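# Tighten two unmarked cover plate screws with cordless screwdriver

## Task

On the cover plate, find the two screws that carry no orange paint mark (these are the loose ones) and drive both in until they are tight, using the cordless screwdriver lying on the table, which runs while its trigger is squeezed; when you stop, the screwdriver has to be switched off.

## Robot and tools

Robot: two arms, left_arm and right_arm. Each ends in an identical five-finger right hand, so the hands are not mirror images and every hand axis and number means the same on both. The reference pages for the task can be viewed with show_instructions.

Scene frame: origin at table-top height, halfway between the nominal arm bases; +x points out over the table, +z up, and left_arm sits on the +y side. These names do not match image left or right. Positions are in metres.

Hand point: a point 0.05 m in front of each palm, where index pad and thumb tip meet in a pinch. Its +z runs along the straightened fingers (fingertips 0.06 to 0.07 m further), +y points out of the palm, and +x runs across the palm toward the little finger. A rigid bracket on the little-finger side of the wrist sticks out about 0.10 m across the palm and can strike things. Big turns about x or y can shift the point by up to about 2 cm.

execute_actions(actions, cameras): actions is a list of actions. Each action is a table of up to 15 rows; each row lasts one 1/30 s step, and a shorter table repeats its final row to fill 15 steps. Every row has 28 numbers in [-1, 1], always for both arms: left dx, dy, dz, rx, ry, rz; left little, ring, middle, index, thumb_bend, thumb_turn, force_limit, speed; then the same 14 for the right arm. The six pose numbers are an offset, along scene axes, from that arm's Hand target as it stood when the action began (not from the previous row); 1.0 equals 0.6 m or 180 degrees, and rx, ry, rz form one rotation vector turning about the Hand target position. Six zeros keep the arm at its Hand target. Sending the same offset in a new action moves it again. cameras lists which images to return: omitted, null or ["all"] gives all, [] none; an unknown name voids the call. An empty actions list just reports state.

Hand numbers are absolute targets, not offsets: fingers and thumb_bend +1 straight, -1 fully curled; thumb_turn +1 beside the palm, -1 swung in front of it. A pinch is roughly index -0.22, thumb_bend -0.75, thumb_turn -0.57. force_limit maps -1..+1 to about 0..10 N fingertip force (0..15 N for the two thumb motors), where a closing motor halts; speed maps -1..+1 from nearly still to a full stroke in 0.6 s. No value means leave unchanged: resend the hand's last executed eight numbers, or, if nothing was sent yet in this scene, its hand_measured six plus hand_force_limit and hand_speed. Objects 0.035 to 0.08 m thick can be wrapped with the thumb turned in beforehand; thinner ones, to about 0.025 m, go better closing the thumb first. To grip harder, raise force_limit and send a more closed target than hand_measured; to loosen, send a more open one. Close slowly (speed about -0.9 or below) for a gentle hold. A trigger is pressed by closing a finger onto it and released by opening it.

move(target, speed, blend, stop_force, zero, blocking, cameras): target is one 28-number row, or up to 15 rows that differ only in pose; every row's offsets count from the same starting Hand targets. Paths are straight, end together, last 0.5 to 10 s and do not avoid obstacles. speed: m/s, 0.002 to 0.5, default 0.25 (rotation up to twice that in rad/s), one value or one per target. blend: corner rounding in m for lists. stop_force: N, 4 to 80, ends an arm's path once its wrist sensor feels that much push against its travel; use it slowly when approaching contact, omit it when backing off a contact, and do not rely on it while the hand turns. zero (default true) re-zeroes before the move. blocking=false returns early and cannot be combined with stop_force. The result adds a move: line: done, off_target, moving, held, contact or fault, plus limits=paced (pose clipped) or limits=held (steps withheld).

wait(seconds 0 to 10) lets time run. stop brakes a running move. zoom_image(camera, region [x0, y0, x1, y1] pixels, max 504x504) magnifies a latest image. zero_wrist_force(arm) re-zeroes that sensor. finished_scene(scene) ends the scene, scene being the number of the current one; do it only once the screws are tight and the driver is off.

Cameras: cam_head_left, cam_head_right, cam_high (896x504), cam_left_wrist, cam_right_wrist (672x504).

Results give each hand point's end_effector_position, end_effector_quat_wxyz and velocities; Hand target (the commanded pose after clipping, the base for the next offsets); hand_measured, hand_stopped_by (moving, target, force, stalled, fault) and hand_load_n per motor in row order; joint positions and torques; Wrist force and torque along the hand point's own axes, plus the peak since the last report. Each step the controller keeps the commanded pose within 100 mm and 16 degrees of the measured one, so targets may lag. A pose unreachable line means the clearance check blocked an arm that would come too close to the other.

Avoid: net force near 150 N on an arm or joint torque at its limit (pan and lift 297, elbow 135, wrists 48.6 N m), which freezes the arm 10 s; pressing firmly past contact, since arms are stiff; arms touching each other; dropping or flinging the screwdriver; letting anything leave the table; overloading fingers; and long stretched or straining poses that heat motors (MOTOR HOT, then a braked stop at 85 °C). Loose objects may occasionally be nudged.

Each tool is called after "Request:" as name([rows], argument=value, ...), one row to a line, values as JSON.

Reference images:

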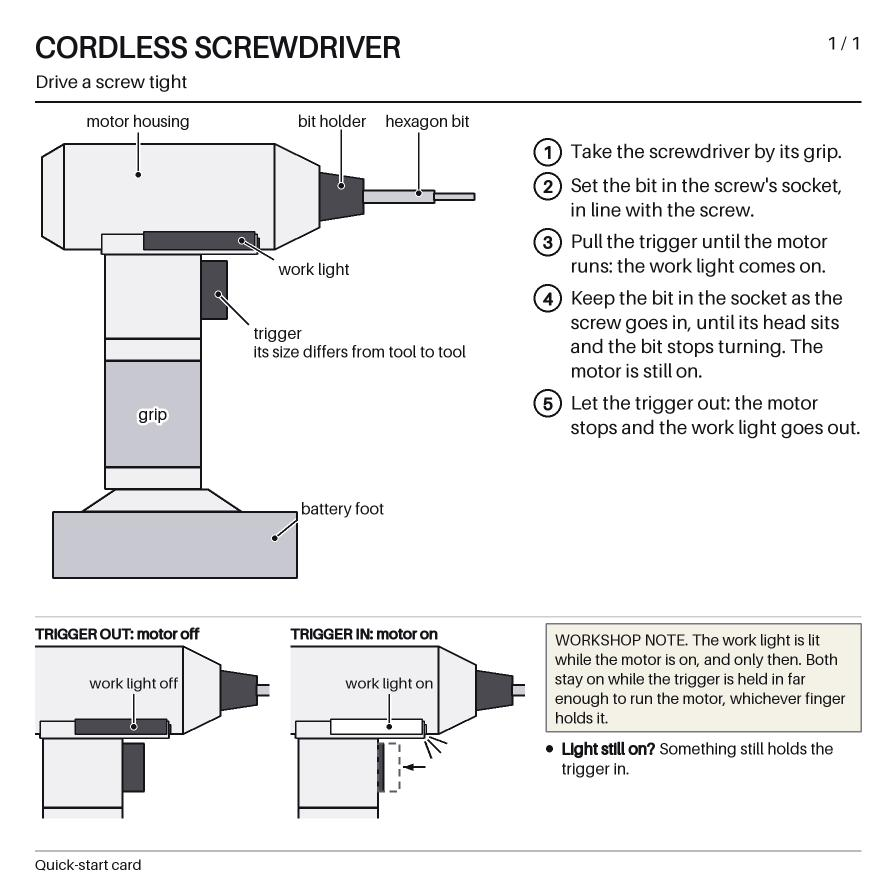

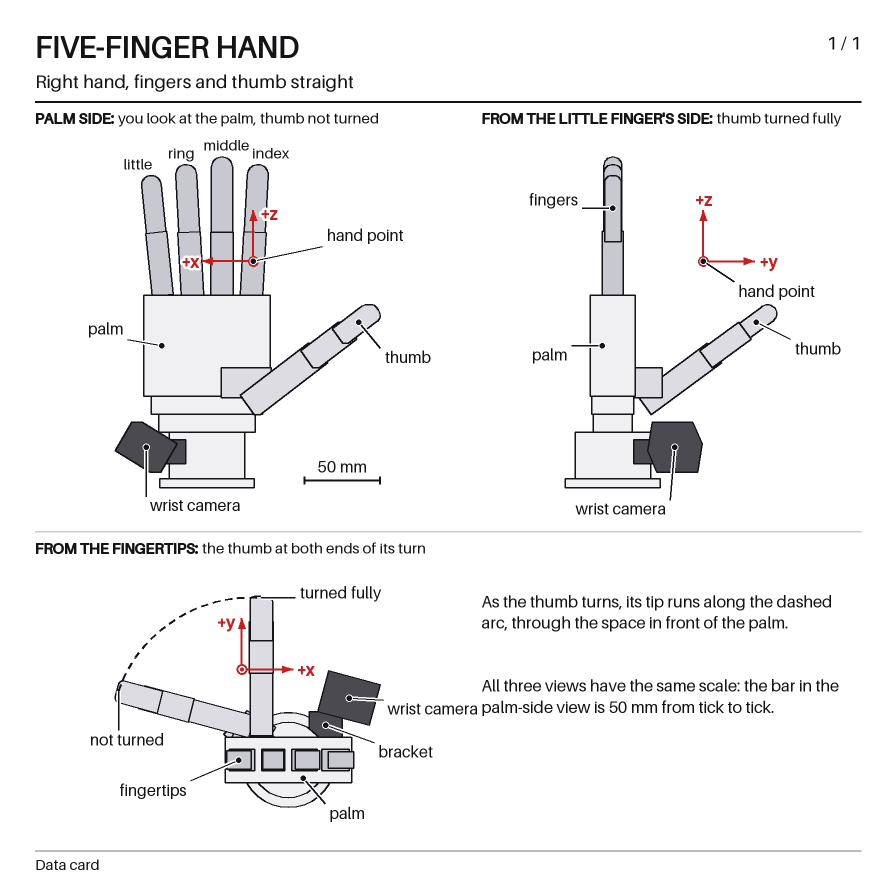

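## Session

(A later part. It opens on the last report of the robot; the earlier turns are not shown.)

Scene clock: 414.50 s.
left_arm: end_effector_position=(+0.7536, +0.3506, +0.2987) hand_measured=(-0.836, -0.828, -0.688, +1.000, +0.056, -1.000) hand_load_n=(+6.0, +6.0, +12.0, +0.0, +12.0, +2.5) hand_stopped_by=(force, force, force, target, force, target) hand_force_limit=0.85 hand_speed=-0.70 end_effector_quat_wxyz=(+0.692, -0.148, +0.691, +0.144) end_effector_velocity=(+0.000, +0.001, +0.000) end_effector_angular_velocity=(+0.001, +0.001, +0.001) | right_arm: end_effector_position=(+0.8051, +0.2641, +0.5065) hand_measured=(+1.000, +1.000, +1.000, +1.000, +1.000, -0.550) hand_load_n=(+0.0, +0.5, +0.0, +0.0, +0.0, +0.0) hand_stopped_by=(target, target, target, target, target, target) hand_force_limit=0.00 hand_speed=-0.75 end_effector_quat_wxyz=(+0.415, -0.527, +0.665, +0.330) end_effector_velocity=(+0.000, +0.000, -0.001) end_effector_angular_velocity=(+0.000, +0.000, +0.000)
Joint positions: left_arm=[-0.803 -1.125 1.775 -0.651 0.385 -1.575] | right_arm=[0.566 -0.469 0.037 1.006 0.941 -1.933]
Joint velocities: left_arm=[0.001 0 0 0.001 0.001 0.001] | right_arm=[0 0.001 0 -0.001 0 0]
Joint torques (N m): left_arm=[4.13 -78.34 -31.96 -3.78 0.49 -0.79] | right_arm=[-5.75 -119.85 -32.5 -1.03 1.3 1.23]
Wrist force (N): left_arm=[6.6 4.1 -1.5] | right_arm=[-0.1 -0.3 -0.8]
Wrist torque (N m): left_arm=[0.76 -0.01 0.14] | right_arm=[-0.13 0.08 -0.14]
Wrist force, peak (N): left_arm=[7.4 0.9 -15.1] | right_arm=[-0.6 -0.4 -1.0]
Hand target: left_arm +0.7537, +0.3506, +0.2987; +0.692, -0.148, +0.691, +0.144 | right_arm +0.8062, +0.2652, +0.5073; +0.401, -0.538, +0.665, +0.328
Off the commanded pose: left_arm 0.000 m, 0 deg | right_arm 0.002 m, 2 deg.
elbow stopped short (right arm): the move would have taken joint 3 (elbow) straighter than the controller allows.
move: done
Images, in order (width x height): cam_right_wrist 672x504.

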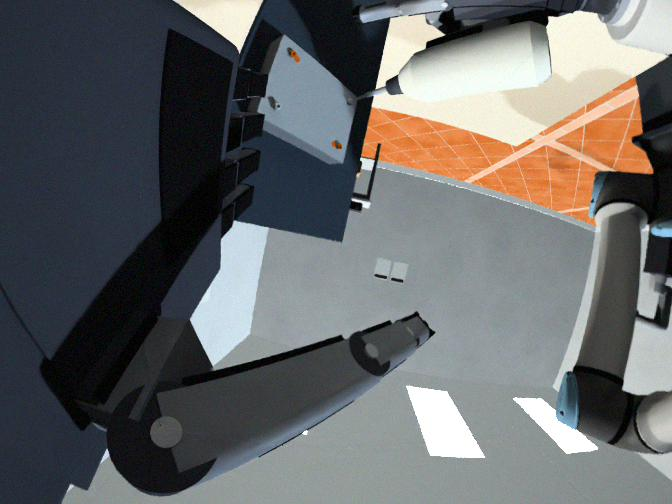

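Request:
move(target=[0.0191,0.0161,0,0,0,0,-0.97,-0.97,-0.97,1,-0.97,-1,0.85,-0.7,0,0,0,0,0,0,1,1,1,1,1,-0.55,0.0,-0.75], speed=0.006, stop_force=5, cameras=["cam_right_wrist"])

Request:
zoom_image(camera="cam_right_wrist", region=[345, 75, 395, 115])

Scene clock: 420.17 s.
left_arm: end_effector_position=(+0.7591, +0.3552, +0.2987) hand_measured=(-0.836, -0.828, -0.688, +1.000, +0.056, -1.000) hand_load_n=(+6.0, +6.5, +11.5, +0.0, +12.0, +2.5) hand_stopped_by=(force, force, force, target, force, target) hand_force_limit=0.85 hand_speed=-0.70 end_effector_quat_wxyz=(+0.692, -0.148, +0.691, +0.144) end_effector_velocity=(+0.000, +0.001, +0.000) end_effector_angular_velocity=(-0.002, -0.001, +0.001) | right_arm: end_effector_position=(+0.8051, +0.2641, +0.5065) hand_measured=(+1.000, +1.000, +1.000, +1.000, +1.000, -0.550) hand_load_n=(+0.0, +0.0, +0.0, -0.5, +0.0, +0.0) hand_stopped_by=(target, target, target, target, target, target) hand_force_limit=0.00 hand_speed=-0.75 end_effector_quat_wxyz=(+0.415, -0.527, +0.665, +0.330) end_effector_velocity=(+0.000, +0.000, +0.000) end_effector_angular_velocity=(+0.000, +0.000, +0.000)
Joint positions: left_arm=[-0.793 -1.122 1.77 -0.649 0.395 -1.575] | right_arm=[0.566 -0.469 0.037 1.006 0.941 -1.933]
Joint velocities: left_arm=[0.001 0 0 -0.001 0 -0.002] | right_arm=[0 0 0 0 0 0]
Joint torques (N m): left_arm=[-15.78 -84.75 -26.5 -4.48 -1.98 3.02] | right_arm=[14.26 -124.43 -33.24 -1.3 1.25 1.51]
Wrist force (N): left_arm=[5.5 3.7 -3.2] | right_arm=[-0.4 -0.4 -0.7]
Wrist torque (N m): left_arm=[0.71 -0.08 0.14] | right_arm=[-0.16 0.12 -0.16]
Wrist force, peak (N): left_arm=[6.3 2.2 -8.1] | right_arm=[-0.6 -0.7 -1.2]
Hand target: left_arm +0.7591, +0.3552, +0.2987; +0.692, -0.148, +0.691, +0.144 | right_arm +0.8062, +0.2652, +0.5073; +0.401, -0.538, +0.665, +0.328
Off the commanded pose: left_arm 0.008 m, 0 deg | right_arm 0.002 m, 2 deg.
elbow stopped short (right arm): the move would have taken joint 3 (elbow) straighter than the controller allows.
move: contact (left_arm)
Images, in order (width x height): cam_right_wrist 672x504.

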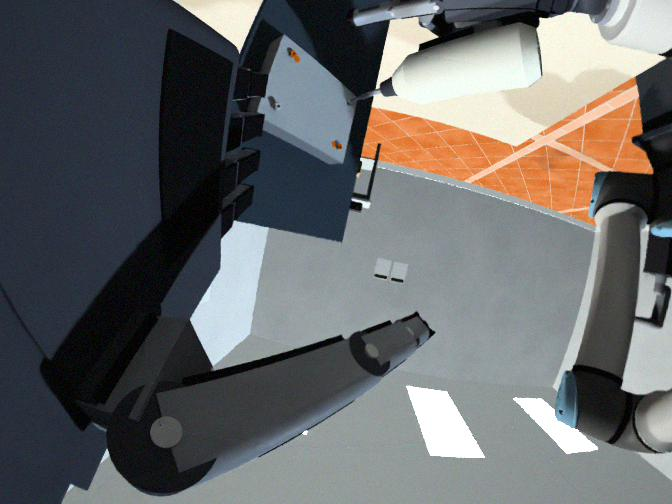

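Scaled by 10.080 from the camera's 672x504 image, which has a finer 960x720 frame.

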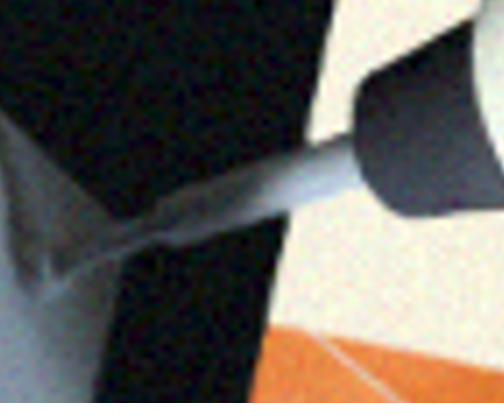

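Request:
execute_actions([
  [[0.0013,0.0011,0,0,0,0,-0.97,-0.97,-0.97,-0.98,-0.97,-1,0.85,-0.7,0,0,0,0,0,0,1,1,1,1,1,-0.55,0.0,-0.75]],
], cameras=[])

Request:
move(target=[0.003,0.0025,0,0,0,0,-0.97,-0.97,-0.97,-0.98,-0.97,-1,0.85,-0.7,0,0,0,0,0,0,1,1,1,1,1,-0.55,0.0,-0.75], speed=0.003, stop_force=5, cameras=["cam_right_wrist"])

Request:
zoom_image(camera="cam_right_wrist", region=[345, 75, 395, 115])

Request:
wait(seconds=0.2, cameras=["cam_right_wrist"])

Request:
zoom_image(camera="cam_right_wrist", region=[345, 75, 395, 115])

Request:
wait(seconds=0.3, cameras=["cam_right_wrist"])

Request:
zoom_image(camera="cam_right_wrist", region=[345, 75, 395, 115])

Scene clock: 423.93 s.
left_arm: end_effector_position=(+0.7599, +0.3559, +0.2987) hand_measured=(-0.836, -0.828, -0.688, -0.698, +0.056, -1.000) hand_load_n=(+6.5, +6.0, +10.0, +7.5, +12.5, +1.0) hand_stopped_by=(force, force, force, moving, force, target) hand_force_limit=0.85 hand_speed=-0.70 end_effector_quat_wxyz=(+0.692, -0.148, +0.691, +0.144) end_effector_velocity=(+0.000, +0.000, +0.000) end_effector_angular_velocity=(+0.001, +0.000, +0.001) | right_arm: end_effector_position=(+0.8051, +0.2641, +0.5066) hand_measured=(+1.000, +1.000, +1.000, +1.000, +1.000, -0.550) hand_load_n=(+0.0, +0.0, +0.0, +0.0, +0.0, +0.0) hand_stopped_by=(target, target, target, target, target, target) hand_force_limit=0.00 hand_speed=-0.75 end_effector_quat_wxyz=(+0.415, -0.527, +0.665, +0.330) end_effector_velocity=(+0.000, +0.000, +0.002) end_effector_angular_velocity=(+0.001, -0.001, +0.000)
Joint positions: left_arm=[-0.792 -1.122 1.769 -0.649 0.397 -1.575] | right_arm=[0.566 -0.469 0.037 1.006 0.941 -1.933]
Joint velocities: left_arm=[0 0 0 0 -0.001 0.001] | right_arm=[0 -0.001 0 0 0 0]
Joint torques (N m): left_arm=[3.36 -59.44 -45.38 -1 -1.25 2.86] | right_arm=[13.3 -126.73 -33.81 2.87 -0.47 -0.54]
Wrist force (N): left_arm=[7.7 1.7 -13.9] | right_arm=[-0.7 0.0 -0.6]
Wrist torque (N m): left_arm=[0.86 -0.44 0.14] | right_arm=[-0.10 0.16 -0.16]
Wrist force, peak (N): left_arm=[9.9 -2.3 -22.5] | right_arm=[-1.1 -0.2 -1.0]
Hand target: left_arm +0.7599, +0.3558, +0.2987; +0.692, -0.148, +0.691, +0.144 | right_arm +0.8062, +0.2652, +0.5073; +0.401, -0.538, +0.665, +0.328
Off the commanded pose: left_arm 0.000 m, 0 deg | right_arm 0.002 m, 2 deg.
elbow stopped short (right arm): the move would have taken joint 3 (elbow) straighter than the controller allows.
not at rest: the robot was still moving 3 seconds after this call's last action.
No camera images: "cameras" was empty.

Scene clock: 430.23 s.
left_arm: end_effector_position=(+0.7601, +0.3560, +0.2987) hand_measured=(-0.836, -0.828, -0.688, -0.778, +0.056, -1.000) hand_load_n=(+6.5, +5.5, +8.0, +11.5, +13.5, -0.5) hand_stopped_by=(force, force, force, force, force, target) hand_force_limit=0.85 hand_speed=-0.70 end_effector_quat_wxyz=(+0.692, -0.148, +0.691, +0.144) end_effector_velocity=(+0.000, +0.001, +0.000) end_effector_angular_velocity=(-0.001, +0.000, +0.000) | right_arm: end_effector_position=(+0.8051, +0.2641, +0.5066) hand_measured=(+1.000, +1.000, +1.000, +1.000, +1.000, -0.550) hand_load_n=(+0.0, +0.0, +0.0, +0.0, +0.0, +0.0) hand_stopped_by=(target, target, target, target, target, target) hand_force_limit=0.00 hand_speed=-0.75 end_effector_quat_wxyz=(+0.415, -0.527, +0.665, +0.330) end_effector_velocity=(+0.000, +0.000, +0.000) end_effector_angular_velocity=(+0.000, +0.000, +0.000)
Joint positions: left_arm=[-0.792 -1.121 1.769 -0.649 0.397 -1.575] | right_arm=[0.566 -0.469 0.037 1.006 0.941 -1.933]
Joint velocities: left_arm=[0.001 0 0 0.001 0 -0.001] | right_arm=[0 0 0 0 0 0]
Joint torques (N m): left_arm=[8.39 -85.03 -32.59 -1.06 0.43 2.8] | right_arm=[14.33 -127.19 -34.62 -1.55 1.45 1.76]
Wrist force (N): left_arm=[9.2 0.1 -20.5] | right_arm=[-0.6 -0.4 -0.8]
Wrist torque (N m): left_arm=[0.62 -0.26 0.12] | right_arm=[-0.16 0.14 -0.17]
Wrist force, peak (N): left_arm=[10.6 -0.6 -23.6] | right_arm=[-0.7 -0.9 -0.9]
Hand target: left_arm +0.7601, +0.3560, +0.2987; +0.692, -0.148, +0.691, +0.144 | right_arm +0.8062, +0.2652, +0.5073; +0.401, -0.538, +0.665, +0.328
Off the commanded pose: left_arm 0.002 m, 0 deg | right_arm 0.002 m, 2 deg.
elbow stopped short (right arm): the move would have taken joint 3 (elbow) straighter than the controller allows.
move: contact (left_arm)
Images, in order (width x height): cam_right_wrist 672x504.

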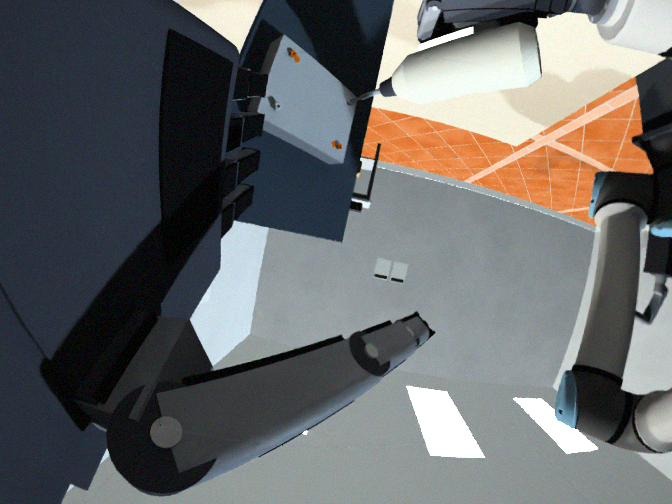

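Scaled by 10.080 from the camera's 672x504 image, which has a finer 960x720 frame.

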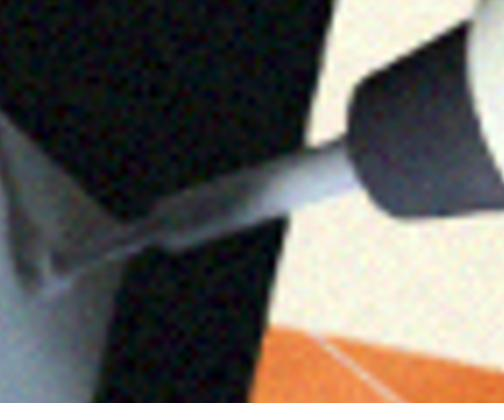

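Scene clock: 430.43 s.
left_arm: end_effector_position=(+0.7601, +0.3560, +0.2987) hand_measured=(-0.836, -0.828, -0.688, -0.778, +0.056, -1.000) hand_load_n=(+6.5, +5.5, +8.0, +11.5, +13.5, +0.0) hand_stopped_by=(force, force, force, force, force, target) hand_force_limit=0.85 hand_speed=-0.70 end_effector_quat_wxyz=(+0.692, -0.148, +0.691, +0.144) end_effector_velocity=(+0.000, +0.001, +0.000) end_effector_angular_velocity=(+0.001, +0.000, +0.000) | right_arm: end_effector_position=(+0.8051, +0.2641, +0.5066) hand_measured=(+1.000, +1.000, +1.000, +1.000, +1.000, -0.550) hand_load_n=(+0.0, +0.0, +0.0, +0.0, +0.0, +0.0) hand_stopped_by=(target, target, target, target, target, target) hand_force_limit=0.00 hand_speed=-0.75 end_effector_quat_wxyz=(+0.415, -0.527, +0.665, +0.330) end_effector_velocity=(+0.000, +0.000, -0.001) end_effector_angular_velocity=(-0.001, +0.002, +0.000)
Joint positions: left_arm=[-0.792 -1.121 1.769 -0.649 0.397 -1.575] | right_arm=[0.566 -0.469 0.037 1.006 0.941 -1.933]
Joint velocities: left_arm=[0.001 0 0 0 0.001 0.001] | right_arm=[0 0.001 0 0.001 0 0]
Joint torques (N m): left_arm=[12.89 -82.55 -33.8 -0.81 1.09 1.96] | right_arm=[14.4 -126.54 -34.75 -1.21 1.33 1.68]
Wrist force (N): left_arm=[8.5 1.1 -17.6] | right_arm=[-0.7 -0.1 -0.6]
Wrist torque (N m): left_arm=[0.75 -0.42 0.09] | right_arm=[-0.11 0.16 -0.16]
Wrist force, peak (N): left_arm=[9.4 0.3 -20.1] | right_arm=[-0.6 -0.5 -0.8]
Hand target: left_arm +0.7601, +0.3560, +0.2987; +0.692, -0.148, +0.691, +0.144 | right_arm +0.8062, +0.2652, +0.5073; +0.401, -0.538, +0.665, +0.328
Off the commanded pose: left_arm 0.002 m, 0 deg | right_arm 0.002 m, 2 deg.
wait: 0.20 s; at rest by 0.17 s
Images, in order (width x height): cam_right_wrist 672x504.

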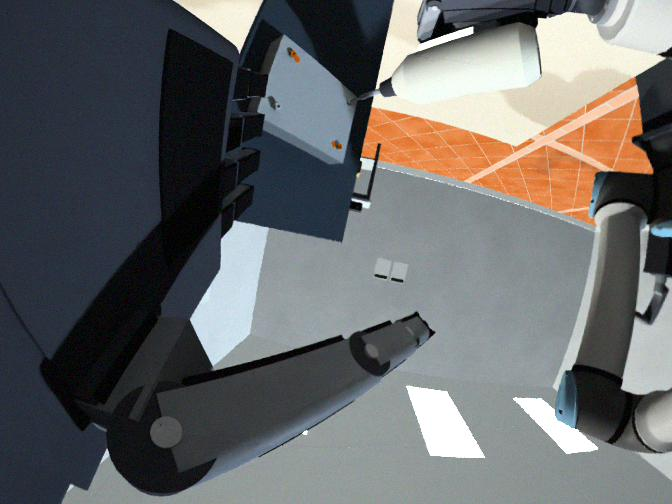

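Scaled by 10.080 from the camera's 672x504 image, which has a finer 960x720 frame.

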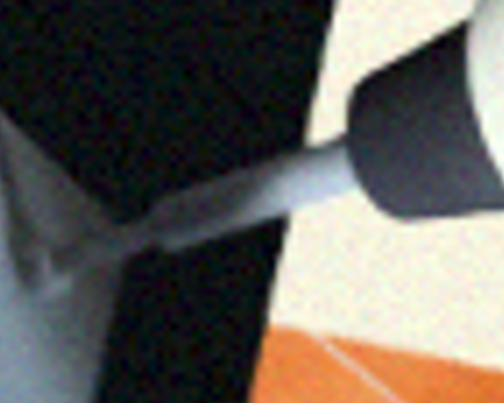

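Scene clock: 430.73 s.
left_arm: end_effector_position=(+0.7601, +0.3560, +0.2987) hand_measured=(-0.836, -0.828, -0.688, -0.778, +0.056, -1.000) hand_load_n=(+6.0, +5.0, +8.0, +11.5, +14.0, +0.0) hand_stopped_by=(force, force, force, force, force, target) hand_force_limit=0.85 hand_speed=-0.70 end_effector_quat_wxyz=(+0.692, -0.148, +0.691, +0.144) end_effector_velocity=(+0.000, -0.001, +0.000) end_effector_angular_velocity=(-0.001, -0.001, +0.000) | right_arm: end_effector_position=(+0.8051, +0.2641, +0.5066) hand_measured=(+1.000, +1.000, +1.000, +1.000, +1.000, -0.550) hand_load_n=(+0.0, +0.0, +0.0, +0.0, +0.0, +0.0) hand_stopped_by=(target, target, target, target, target, target) hand_force_limit=0.00 hand_speed=-0.75 end_effector_quat_wxyz=(+0.415, -0.527, +0.665, +0.330) end_effector_velocity=(+0.000, +0.000, -0.001) end_effector_angular_velocity=(+0.000, +0.000, +0.000)
Joint positions: left_arm=[-0.792 -1.121 1.769 -0.649 0.397 -1.575] | right_arm=[0.566 -0.469 0.037 1.006 0.941 -1.933]
Joint velocities: left_arm=[-0.001 0 0 -0.001 -0.001 -0.001] | right_arm=[0 0.001 0 0 0 0]
Joint torques (N m): left_arm=[9.45 -83.58 -32.68 0 1.12 2.92] | right_arm=[14.21 -127.04 -34.61 -0.85 1.21 1.49]
Wrist force (N): left_arm=[8.1 1.7 -16.8] | right_arm=[-0.5 -0.4 -0.5]
Wrist torque (N m): left_arm=[0.71 -0.27 0.11] | right_arm=[-0.18 0.12 -0.17]
Wrist force, peak (N): left_arm=[9.5 0.4 -20.3] | right_arm=[-0.8 -0.2 -1.0]
Hand target: left_arm +0.7601, +0.3560, +0.2987; +0.692, -0.148, +0.691, +0.144 | right_arm +0.8062, +0.2652, +0.5073; +0.401, -0.538, +0.665, +0.328
Off the commanded pose: left_arm 0.002 m, 0 deg | right_arm 0.002 m, 2 deg.
wait: 0.30 s; at rest by 0.17 s
Images, in order (width x height): cam_right_wrist 672x504.

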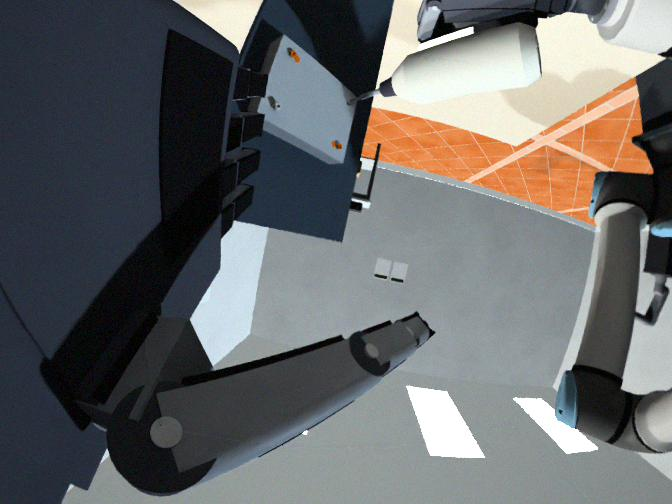

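Scaled by 10.080 from the camera's 672x504 image, which has a finer 960x720 frame.

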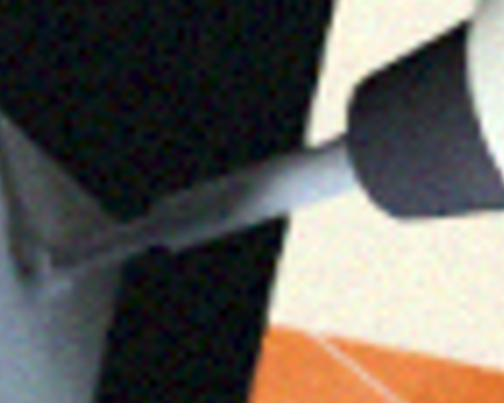

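Request:
move(target=[-0.0153,-0.01286,0,0,0,0,-0.97,-0.97,-0.97,-0.98,-0.97,-1,0.85,-0.7,0,0,0,0,0,0,1,1,1,1,1,-0.55,0.0,-0.75], speed=0.03, cameras=["cam_right_wrist"])

Request:
zoom_image(camera="cam_right_wrist", region=[345, 75, 395, 115])

Request:
wait(seconds=0.2, cameras=["cam_right_wrist"])

Request:
zoom_image(camera="cam_right_wrist", region=[345, 75, 395, 115])

Request:
wait(seconds=0.3, cameras=["cam_right_wrist"])

Request:
zoom_image(camera="cam_right_wrist", region=[345, 75, 395, 115])

Scene clock: 431.73 s.
left_arm: end_effector_position=(+0.7508, +0.3483, +0.2987) hand_measured=(-0.836, -0.828, -0.688, -0.778, +0.056, -1.000) hand_load_n=(+3.5, +4.0, +9.0, +13.5, +13.0, +2.0) hand_stopped_by=(force, force, force, force, force, target) hand_force_limit=0.85 hand_speed=-0.70 end_effector_quat_wxyz=(+0.692, -0.148, +0.691, +0.144) end_effector_velocity=(+0.001, +0.001, +0.000) end_effector_angular_velocity=(+0.000, +0.000, +0.000) | right_arm: end_effector_position=(+0.8051, +0.2641, +0.5066) hand_measured=(+1.000, +1.000, +1.000, +1.000, +1.000, -0.550) hand_load_n=(+0.0, +0.0, +0.0, +0.0, +0.0, +0.0) hand_stopped_by=(target, target, target, target, target, target) hand_force_limit=0.00 hand_speed=-0.75 end_effector_quat_wxyz=(+0.415, -0.527, +0.665, +0.330) end_effector_velocity=(+0.000, +0.000, +0.000) end_effector_angular_velocity=(+0.000, +0.000, +0.000)
Joint positions: left_arm=[-0.808 -1.127 1.777 -0.652 0.38 -1.575] | right_arm=[0.566 -0.469 0.037 1.006 0.941 -1.933]
Joint velocities: left_arm=[0.002 0.001 0 -0.001 0.002 0] | right_arm=[0 0 0 0 -0.001 0]
Joint torques (N m): left_arm=[8.92 -70.48 -37.06 -3.68 2.15 2.5] | right_arm=[-7.23 -122.19 -35.04 -0.79 1.42 1.03]
Wrist force (N): left_arm=[6.4 4.1 -1.7] | right_arm=[-0.7 -0.2 -0.7]
Wrist torque (N m): left_arm=[0.76 0.02 0.13] | right_arm=[-0.13 0.15 -0.17]
Wrist force, peak (N): left_arm=[9.7 -0.2 -20.9] | right_arm=[-1.1 -0.3 -1.0]
Hand target: left_arm +0.7509, +0.3483, +0.2987; +0.692, -0.148, +0.691, +0.144 | right_arm +0.8062, +0.2652, +0.5073; +0.401, -0.538, +0.665, +0.328
Off the commanded pose: left_arm 0.000 m, 0 deg | right_arm 0.002 m, 2 deg.
elbow stopped short (right arm): the move would have taken joint 3 (elbow) straighter than the controller allows.
move: done
Images, in order (width x height): cam_right_wrist 672x504.

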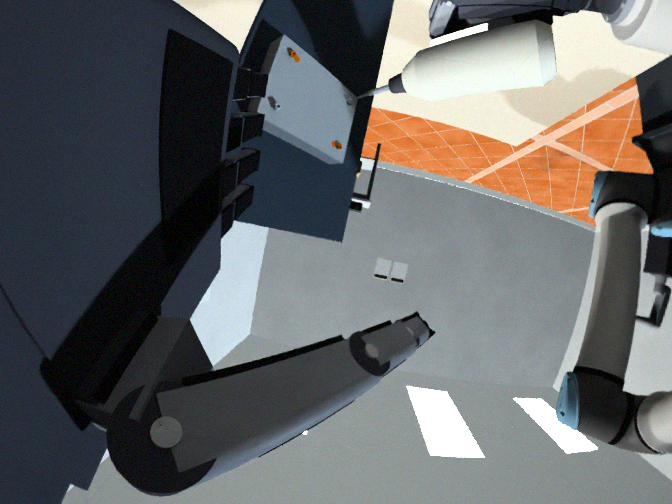

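Scaled by 10.080 from the camera's 672x504 image, which has a finer 960x720 frame.

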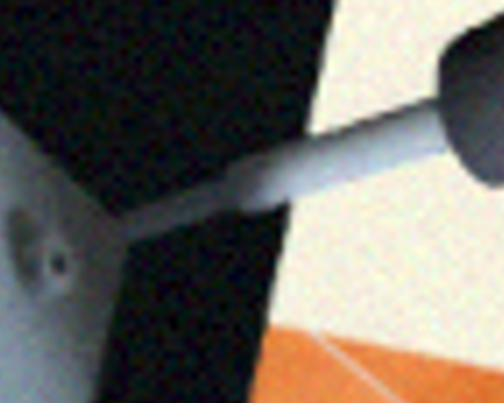

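Scene clock: 431.93 s.
left_arm: end_effector_position=(+0.7508, +0.3483, +0.2987) hand_measured=(-0.836, -0.828, -0.688, -0.778, +0.056, -1.000) hand_load_n=(+3.5, +4.0, +9.0, +13.5, +13.0, +2.0) hand_stopped_by=(force, force, force, force, force, target) hand_force_limit=0.85 hand_speed=-0.70 end_effector_quat_wxyz=(+0.692, -0.148, +0.691, +0.144) end_effector_velocity=(+0.000, +0.001, +0.000) end_effector_angular_velocity=(+0.000, +0.000, +0.001) | right_arm: end_effector_position=(+0.8051, +0.2641, +0.5066) hand_measured=(+1.000, +1.000, +1.000, +1.000, +1.000, -0.550) hand_load_n=(+0.0, +0.0, +0.0, +0.0, +0.0, +0.0) hand_stopped_by=(target, target, target, target, target, target) hand_force_limit=0.00 hand_speed=-0.75 end_effector_quat_wxyz=(+0.415, -0.527, +0.665, +0.330) end_effector_velocity=(+0.000, +0.000, +0.000) end_effector_angular_velocity=(+0.000, +0.001, +0.000)
Joint positions: left_arm=[-0.808 -1.127 1.777 -0.652 0.381 -1.575] | right_arm=[0.566 -0.469 0.037 1.006 0.941 -1.933]
Joint velocities: left_arm=[0.002 0 0 0 0.001 0] | right_arm=[0 0 0 0.001 0 0]
Joint torques (N m): left_arm=[8.6 -62.5 -45.32 -2.84 2.43 3.35] | right_arm=[-6.56 -122.6 -34.74 0.36 1.48 0.11]
Wrist force (N): left_arm=[6.5 4.3 -2.0] | right_arm=[-1.0 -0.6 -0.5]
Wrist torque (N m): left_arm=[0.81 0.01 0.14] | right_arm=[-0.21 0.20 -0.20]
Wrist force, peak (N): left_arm=[6.5 4.3 -2.0] | right_arm=[-1.0 -0.6 -0.5]
Hand target: left_arm +0.7509, +0.3483, +0.2987; +0.692, -0.148, +0.691, +0.144 | right_arm +0.8062, +0.2652, +0.5073; +0.401, -0.538, +0.665, +0.328
Off the commanded pose: left_arm 0.000 m, 0 deg | right_arm 0.002 m, 2 deg.
wait: 0.20 s; at rest by 0.17 s
Images, in order (width x height): cam_right_wrist 672x504.

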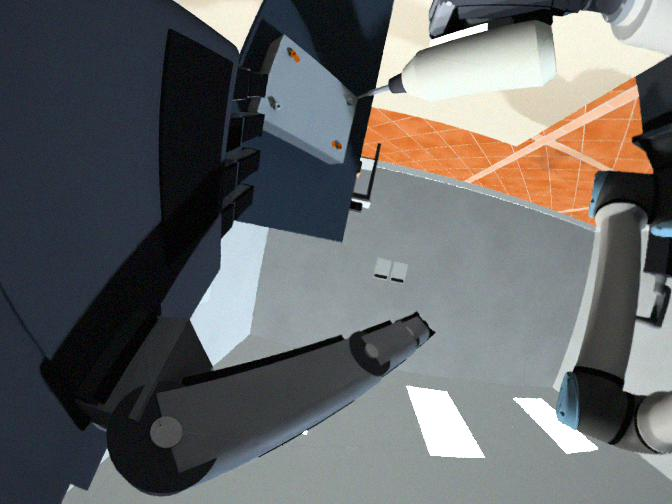

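Scaled by 10.080 from the camera's 672x504 image, which has a finer 960x720 frame.

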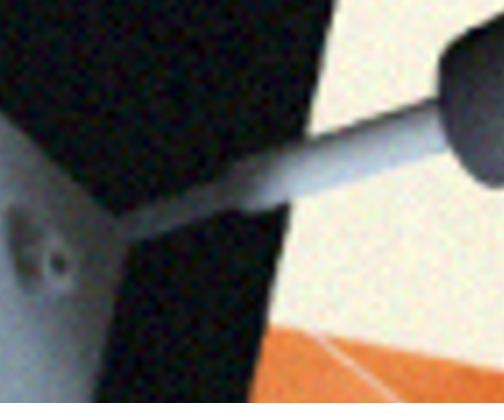

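Scene clock: 432.23 s.
left_arm: end_effector_position=(+0.7509, +0.3483, +0.2988) hand_measured=(-0.836, -0.828, -0.688, -0.778, +0.056, -1.000) hand_load_n=(+3.5, +4.0, +9.0, +13.5, +13.0, +2.0) hand_stopped_by=(force, force, force, force, force, target) hand_force_limit=0.85 hand_speed=-0.70 end_effector_quat_wxyz=(+0.692, -0.148, +0.691, +0.144) end_effector_velocity=(+0.000, +0.000, +0.000) end_effector_angular_velocity=(+0.001, +0.000, +0.001) | right_arm: end_effector_position=(+0.8051, +0.2641, +0.5066) hand_measured=(+1.000, +1.000, +1.000, +1.000, +1.000, -0.550) hand_load_n=(+0.0, +0.0, +0.0, +0.0, +0.0, +0.0) hand_stopped_by=(target, target, target, target, target, target) hand_force_limit=0.00 hand_speed=-0.75 end_effector_quat_wxyz=(+0.415, -0.527, +0.665, +0.330) end_effector_velocity=(+0.000, +0.000, +0.000) end_effector_angular_velocity=(+0.000, -0.001, +0.000)
Joint positions: left_arm=[-0.808 -1.127 1.777 -0.652 0.381 -1.575] | right_arm=[0.566 -0.469 0.037 1.006 0.941 -1.933]
Joint velocities: left_arm=[0.001 0 0 0 0 0.001] | right_arm=[0 0 0 0 0 0]
Joint torques (N m): left_arm=[8.11 -54.3 -52.29 -0.47 2.15 3.87] | right_arm=[-5.73 -122.14 -34.53 2.28 1.52 -0.58]
Wrist force (N): left_arm=[6.4 4.0 -1.8] | right_arm=[-0.7 -0.3 -0.6]
Wrist torque (N m): left_arm=[0.76 0.01 0.13] | right_arm=[-0.16 0.16 -0.17]
Wrist force, peak (N): left_arm=[6.6 4.4 -1.9] | right_arm=[-0.8 -0.1 -1.0]
Hand target: left_arm +0.7509, +0.3483, +0.2987; +0.692, -0.148, +0.691, +0.144 | right_arm +0.8062, +0.2652, +0.5073; +0.401, -0.538, +0.665, +0.328
Off the commanded pose: left_arm 0.000 m, 0 deg | right_arm 0.002 m, 2 deg.
wait: 0.30 s; at rest by 0.17 s
Images, in order (width x height): cam_right_wrist 672x504.

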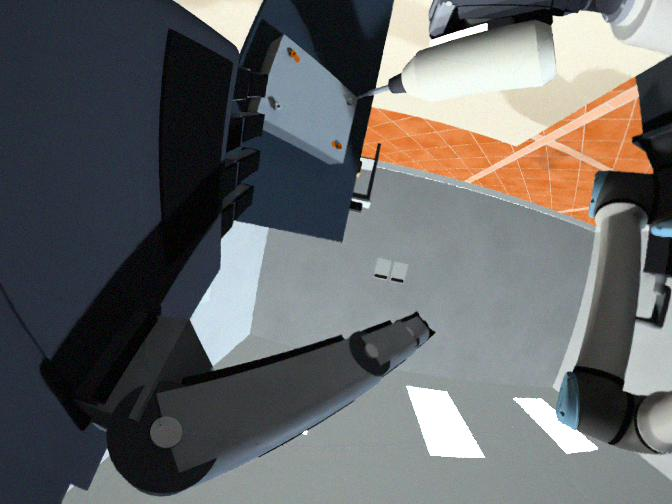

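Scaled by 10.080 from the camera's 672x504 image, which has a finer 960x720 frame.

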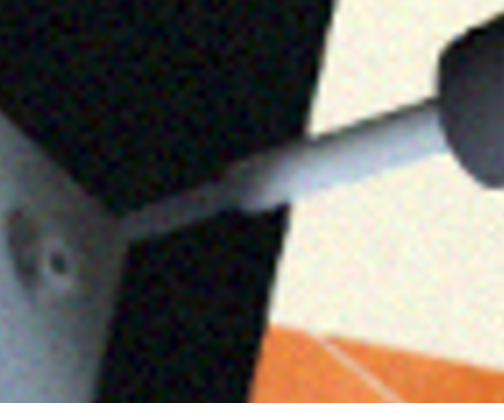

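Request:
move(target=[-0.034,-0.0286,0,0,0,0,-0.97,-0.97,-0.97,1,-0.97,-1,0.85,-0.7,-0.06,-0.2083,0.105,0,0,0,1,1,1,1,1,-0.55,0.0,-0.75], speed=0.15, cameras=["cam_right_wrist","cam_high"])

Scene clock: 436.47 s.
left_arm: end_effector_position=(+0.7305, +0.3312, +0.2987) hand_measured=(-0.836, -0.828, -0.688, +1.000, +0.056, -1.000) hand_load_n=(+3.5, +4.0, +10.5, +0.0, +12.5, +2.5) hand_stopped_by=(force, force, force, target, force, target) hand_force_limit=0.85 hand_speed=-0.70 end_effector_quat_wxyz=(+0.692, -0.148, +0.691, +0.144) end_effector_velocity=(+0.000, +0.000, +0.000) end_effector_angular_velocity=(+0.002, +0.001, +0.000) | right_arm: end_effector_position=(+0.7700, +0.1400, +0.5701) hand_measured=(+1.000, +1.000, +1.000, +1.000, +1.000, -0.550) hand_load_n=(+0.0, +0.0, +0.0, +0.0, +0.0, -0.5) hand_stopped_by=(target, target, target, target, target, target) hand_force_limit=0.00 hand_speed=-0.75 end_effector_quat_wxyz=(+0.401, -0.538, +0.665, +0.328) end_effector_velocity=(+0.000, +0.000, -0.001) end_effector_angular_velocity=(+0.000, +0.000, +0.001)
Joint positions: left_arm=[-0.845 -1.138 1.795 -0.659 0.343 -1.575] | right_arm=[0.475 -0.838 0.618 0.88 0.858 -2.034]
Joint velocities: left_arm=[-0.001 0 0 0.001 -0.001 0.001] | right_arm=[0 0.001 0 0 0 -0.001]
Joint torques (N m): left_arm=[10.68 -51.87 -45.18 2.05 1.31 3.52] | right_arm=[15.45 -112.51 -36.59 3.07 1.13 -0.65]
Wrist force (N): left_arm=[6.6 4.0 -2.3] | right_arm=[-0.6 -0.2 -0.8]
Wrist torque (N m): left_arm=[0.79 0.01 0.15] | right_arm=[-0.12 0.12 -0.19]
Wrist force, peak (N): left_arm=[7.0 4.5 -2.0] | right_arm=[-1.1 -0.3 -2.3]
Hand target: left_arm +0.7305, +0.3312, +0.2987; +0.692, -0.148, +0.691, +0.144 | right_arm +0.7700, +0.1400, +0.5701; +0.401, -0.538, +0.665, +0.328
Off the commanded pose: left_arm 0.000 m, 0 deg | right_arm 0.000 m, 0 deg.
move: done
Images, in order (width x height): cam_high 896x504, cam_right_wrist 672x504.

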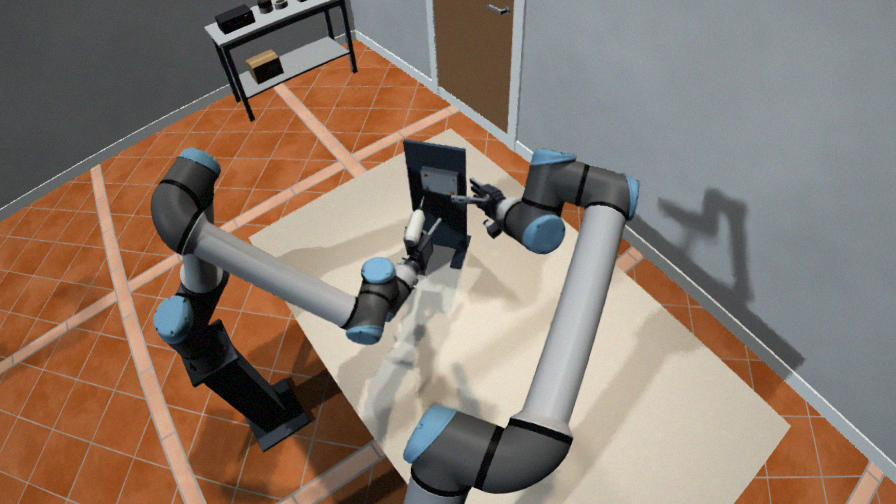

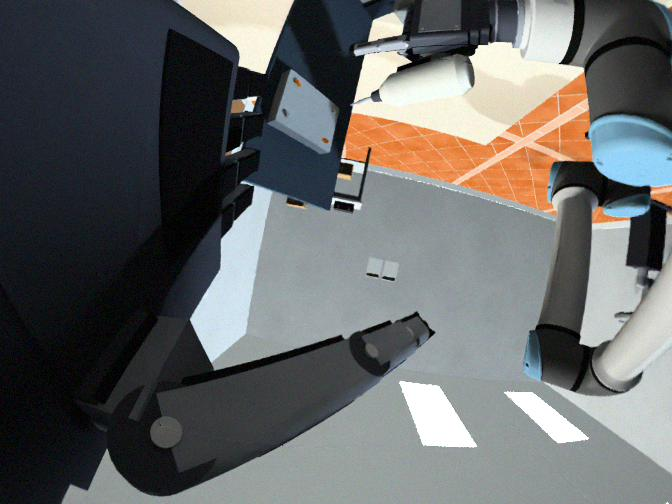

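Request:
move(target=[0.0943,-0.1123,0.095,0,0,0,-0.97,-0.97,-0.97,1,-0.97,-1,0.85,-0.7,0,0,0,0,0,0,1,1,1,1,1,-0.55,0.0,-0.75], speed=0.08)

Scene clock: 439.10 s.
left_arm: end_effector_position=(+0.7870, +0.2636, +0.3554) hand_measured=(-0.836, -0.828, -0.688, +1.000, +0.056, -1.000) hand_load_n=(+3.5, +4.5, +10.5, +0.0, +12.5, +2.5) hand_stopped_by=(force, force, force, target, force, target) hand_force_limit=0.85 hand_speed=-0.70 end_effector_quat_wxyz=(+0.692, -0.148, +0.691, +0.144) end_effector_velocity=(+0.000, -0.001, +0.000) end_effector_angular_velocity=(+0.000, -0.001, -0.001) | right_arm: end_effector_position=(+0.7700, +0.1400, +0.5701) hand_measured=(+1.000, +1.000, +1.000, +1.000, +1.000, -0.550) hand_load_n=(+0.0, +0.0, +0.0, -0.5, +0.0, +0.0) hand_stopped_by=(target, target, target, target, target, target) hand_force_limit=0.00 hand_speed=-0.75 end_effector_quat_wxyz=(+0.401, -0.538, +0.665, +0.328) end_effector_velocity=(+0.000, +0.000, +0.000) end_effector_angular_velocity=(+0.000, -0.001, +0.000)
Joint positions: left_arm=[-0.852 -1.07 1.569 -0.5 0.336 -1.575] | right_arm=[0.475 -0.838 0.618 0.88 0.858 -2.034]
Joint velocities: left_arm=[-0.001 0 0.002 -0.003 0 0.002] | right_arm=[0 0 0 0 0 0]
Joint torques (N m): left_arm=[0.02 -91.68 -27.79 -5.86 -2.03 -2.32] | right_arm=[13 -111.11 -40.03 2.59 1 -0.59]
Wrist force (N): left_arm=[6.8 4.2 -1.8] | right_arm=[-0.9 -0.2 -0.6]
Wrist torque (N m): left_arm=[0.77 -0.01 0.15] | right_arm=[-0.12 0.16 -0.21]
Wrist force, peak (N): left_arm=[7.2 5.4 -2.0] | right_arm=[-1.2 -0.7 -0.3]
Hand target: left_arm +0.7870, +0.2636, +0.3555; +0.692, -0.148, +0.691, +0.144 | right_arm +0.7700, +0.1400, +0.5701; +0.401, -0.538, +0.665, +0.328
Off the commanded pose: left_arm 0.000 m, 0 deg | right_arm 0.000 m, 0 deg.
move: done

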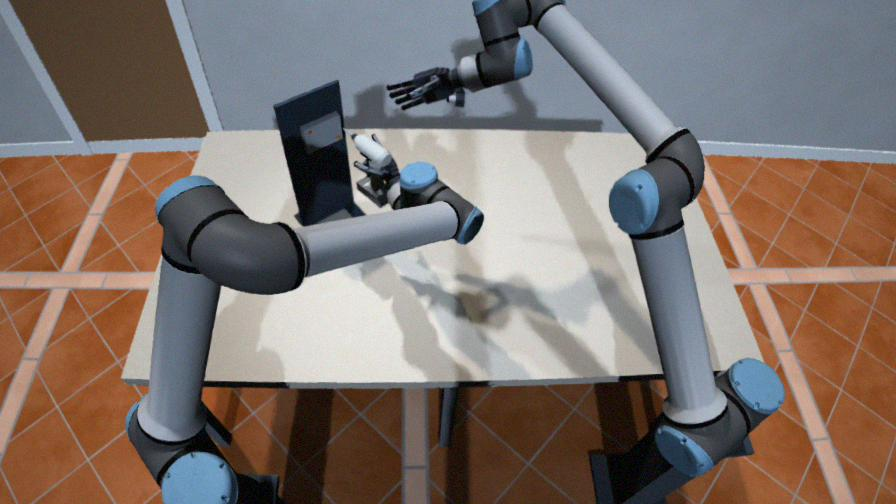

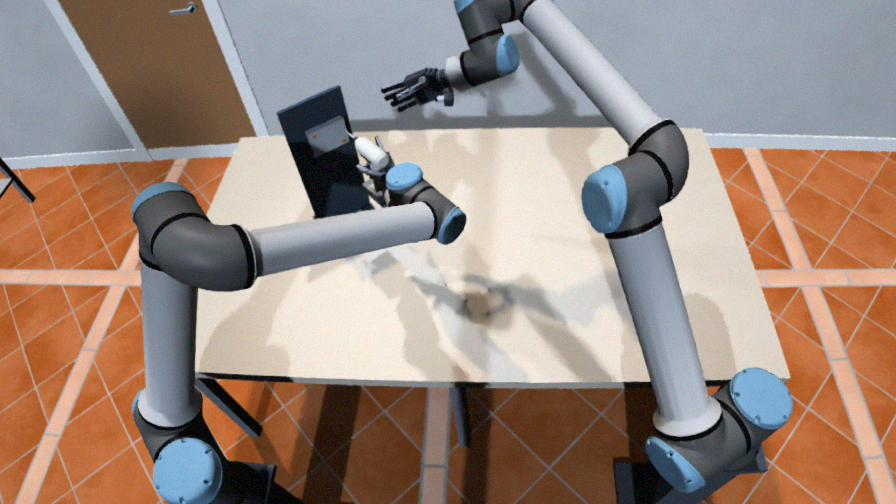

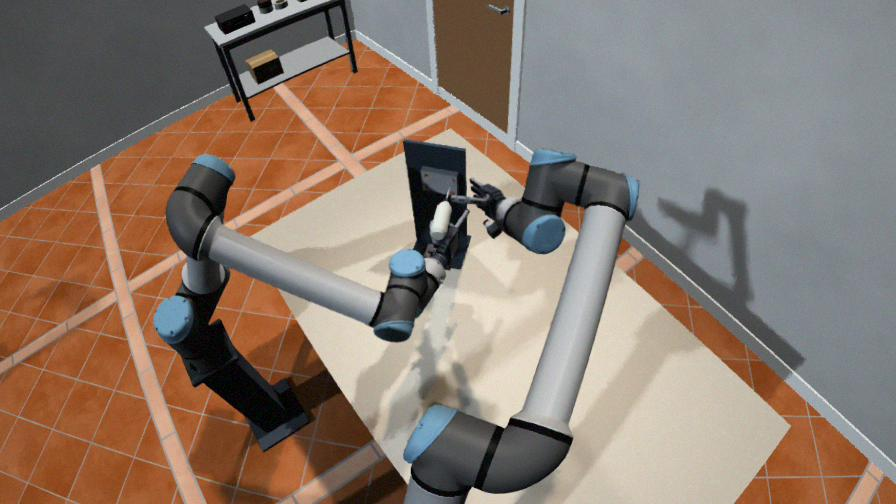

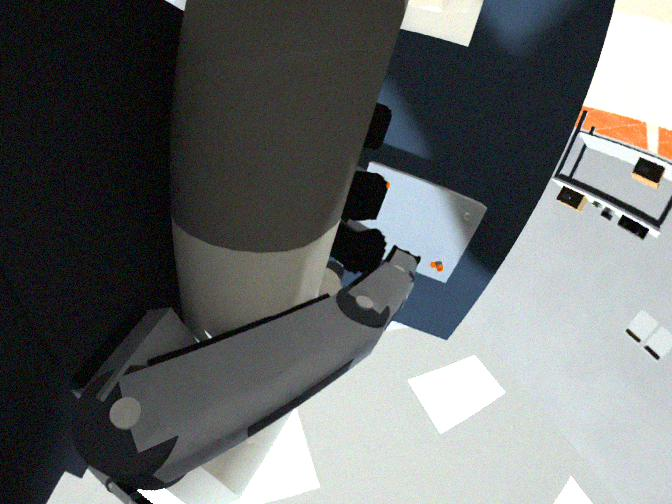

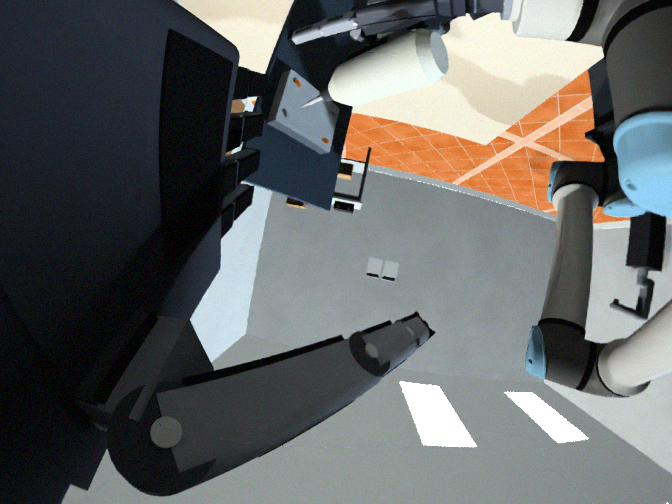

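Request:
zoom_image(camera="cam_right_wrist", region=[265, 60, 375, 145])

Request:
zoom_image(camera="cam_right_wrist", region=[270, 90, 320, 128])

Request:
zoom_image(camera="cam_left_wrist", region=[330, 150, 500, 290])

Scaled by 4.582 from the camera's 672x504 image, which has a finer 960x720 frame.

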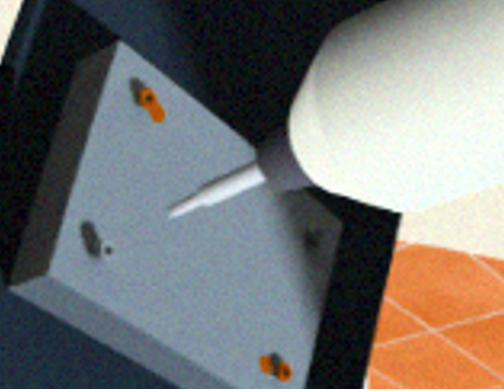

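Scaled by 10.080 from the camera's 672x504 image, which has a finer 960x720 frame.

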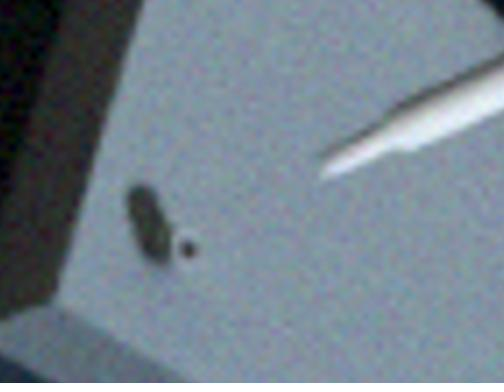

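Scaled by 2.965 from the camera's 672x504 image, which has a finer 960x720 frame.

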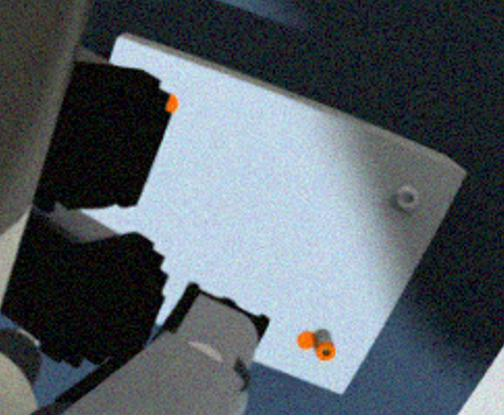

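Request:
move(target=[0.0281,0.0236,0.006,0,0,0,-0.97,-0.97,-0.97,1,-0.97,-1,0.85,-0.7,0.06,0.115,-0.03,0,0,0,1,1,1,1,1,-0.55,0.0,-0.75], speed=0.04, cameras=["cam_right_wrist"])

Request:
zoom_image(camera="cam_right_wrist", region=[255, 60, 355, 135])

Scene clock: 442.13 s.
left_arm: end_effector_position=(+0.8040, +0.2778, +0.3592) hand_measured=(-0.836, -0.828, -0.688, +1.000, +0.056, -1.000) hand_load_n=(+3.5, +4.0, +10.5, +0.0, +12.5, +2.5) hand_stopped_by=(force, force, force, target, force, target) hand_force_limit=0.85 hand_speed=-0.70 end_effector_quat_wxyz=(+0.692, -0.148, +0.691, +0.144) end_effector_velocity=(+0.000, +0.000, +0.000) end_effector_angular_velocity=(+0.000, +0.000, +0.000) | right_arm: end_effector_position=(+0.8060, +0.2091, +0.5522) hand_measured=(+1.000, +1.000, +1.000, +1.000, +1.000, -0.550) hand_load_n=(+0.0, +0.0, +0.0, +0.0, +0.0, +0.0) hand_stopped_by=(target, target, target, target, target, target) hand_force_limit=0.00 hand_speed=-0.75 end_effector_quat_wxyz=(+0.401, -0.538, +0.665, +0.328) end_effector_velocity=(+0.001, +0.000, -0.001) end_effector_angular_velocity=(+0.000, +0.000, +0.000)
Joint positions: left_arm=[-0.825 -1.064 1.552 -0.49 0.364 -1.575] | right_arm=[0.518 -0.541 0.091 1.088 0.892 -2]
Joint velocities: left_arm=[0 0 0 0 -0.001 0] | right_arm=[-0.001 0 0.002 -0.001 0 -0.001]
Joint torques (N m): left_arm=[-11 -69.28 -43.05 -0.17 -1.32 0.4] | right_arm=[-15.83 -127.59 -30.54 -1.78 -2.12 -0.39]
Wrist force (N): left_arm=[6.2 3.8 -2.3] | right_arm=[-0.4 -0.3 -0.5]
Wrist torque (N m): left_arm=[0.74 0.07 0.10] | right_arm=[-0.14 0.09 -0.17]
Wrist force, peak (N): left_arm=[7.1 3.9 -2.2] | right_arm=[-1.2 -0.1 -0.8]
Hand target: left_arm +0.8039, +0.2778, +0.3591; +0.692, -0.148, +0.691, +0.144 | right_arm +0.8062, +0.2091, +0.5523; +0.401, -0.538, +0.665, +0.328
Off the commanded pose: left_arm 0.000 m, 0 deg | right_arm 0.000 m, 0 deg.
move: done
Images, in order (width x height): cam_right_wrist 672x504.

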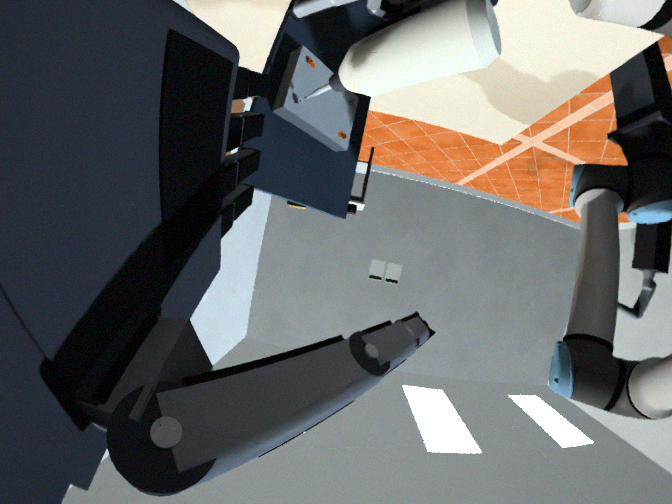

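Scaled by 5.040 from the camera's 672x504 image, which has a finer 960x720 frame.

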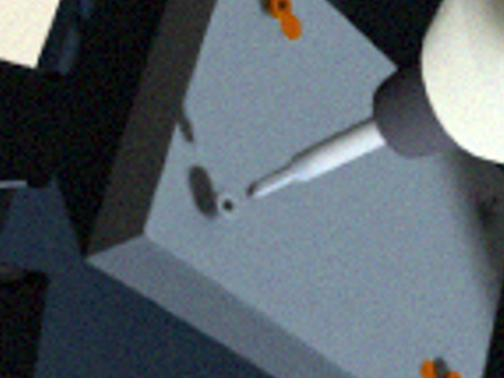

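Request:
zoom_image(camera="cam_right_wrist", region=[282, 78, 322, 108])

Scaled by 12.600 from the camera's 672x504 image, which has a finer 960x720 frame.

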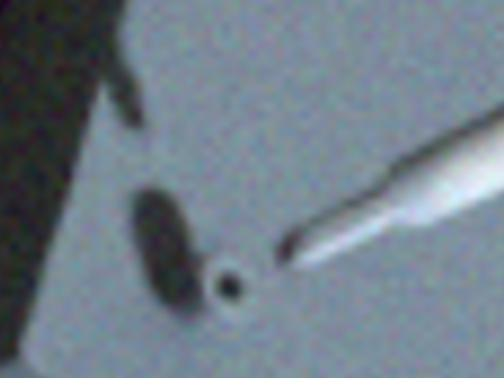

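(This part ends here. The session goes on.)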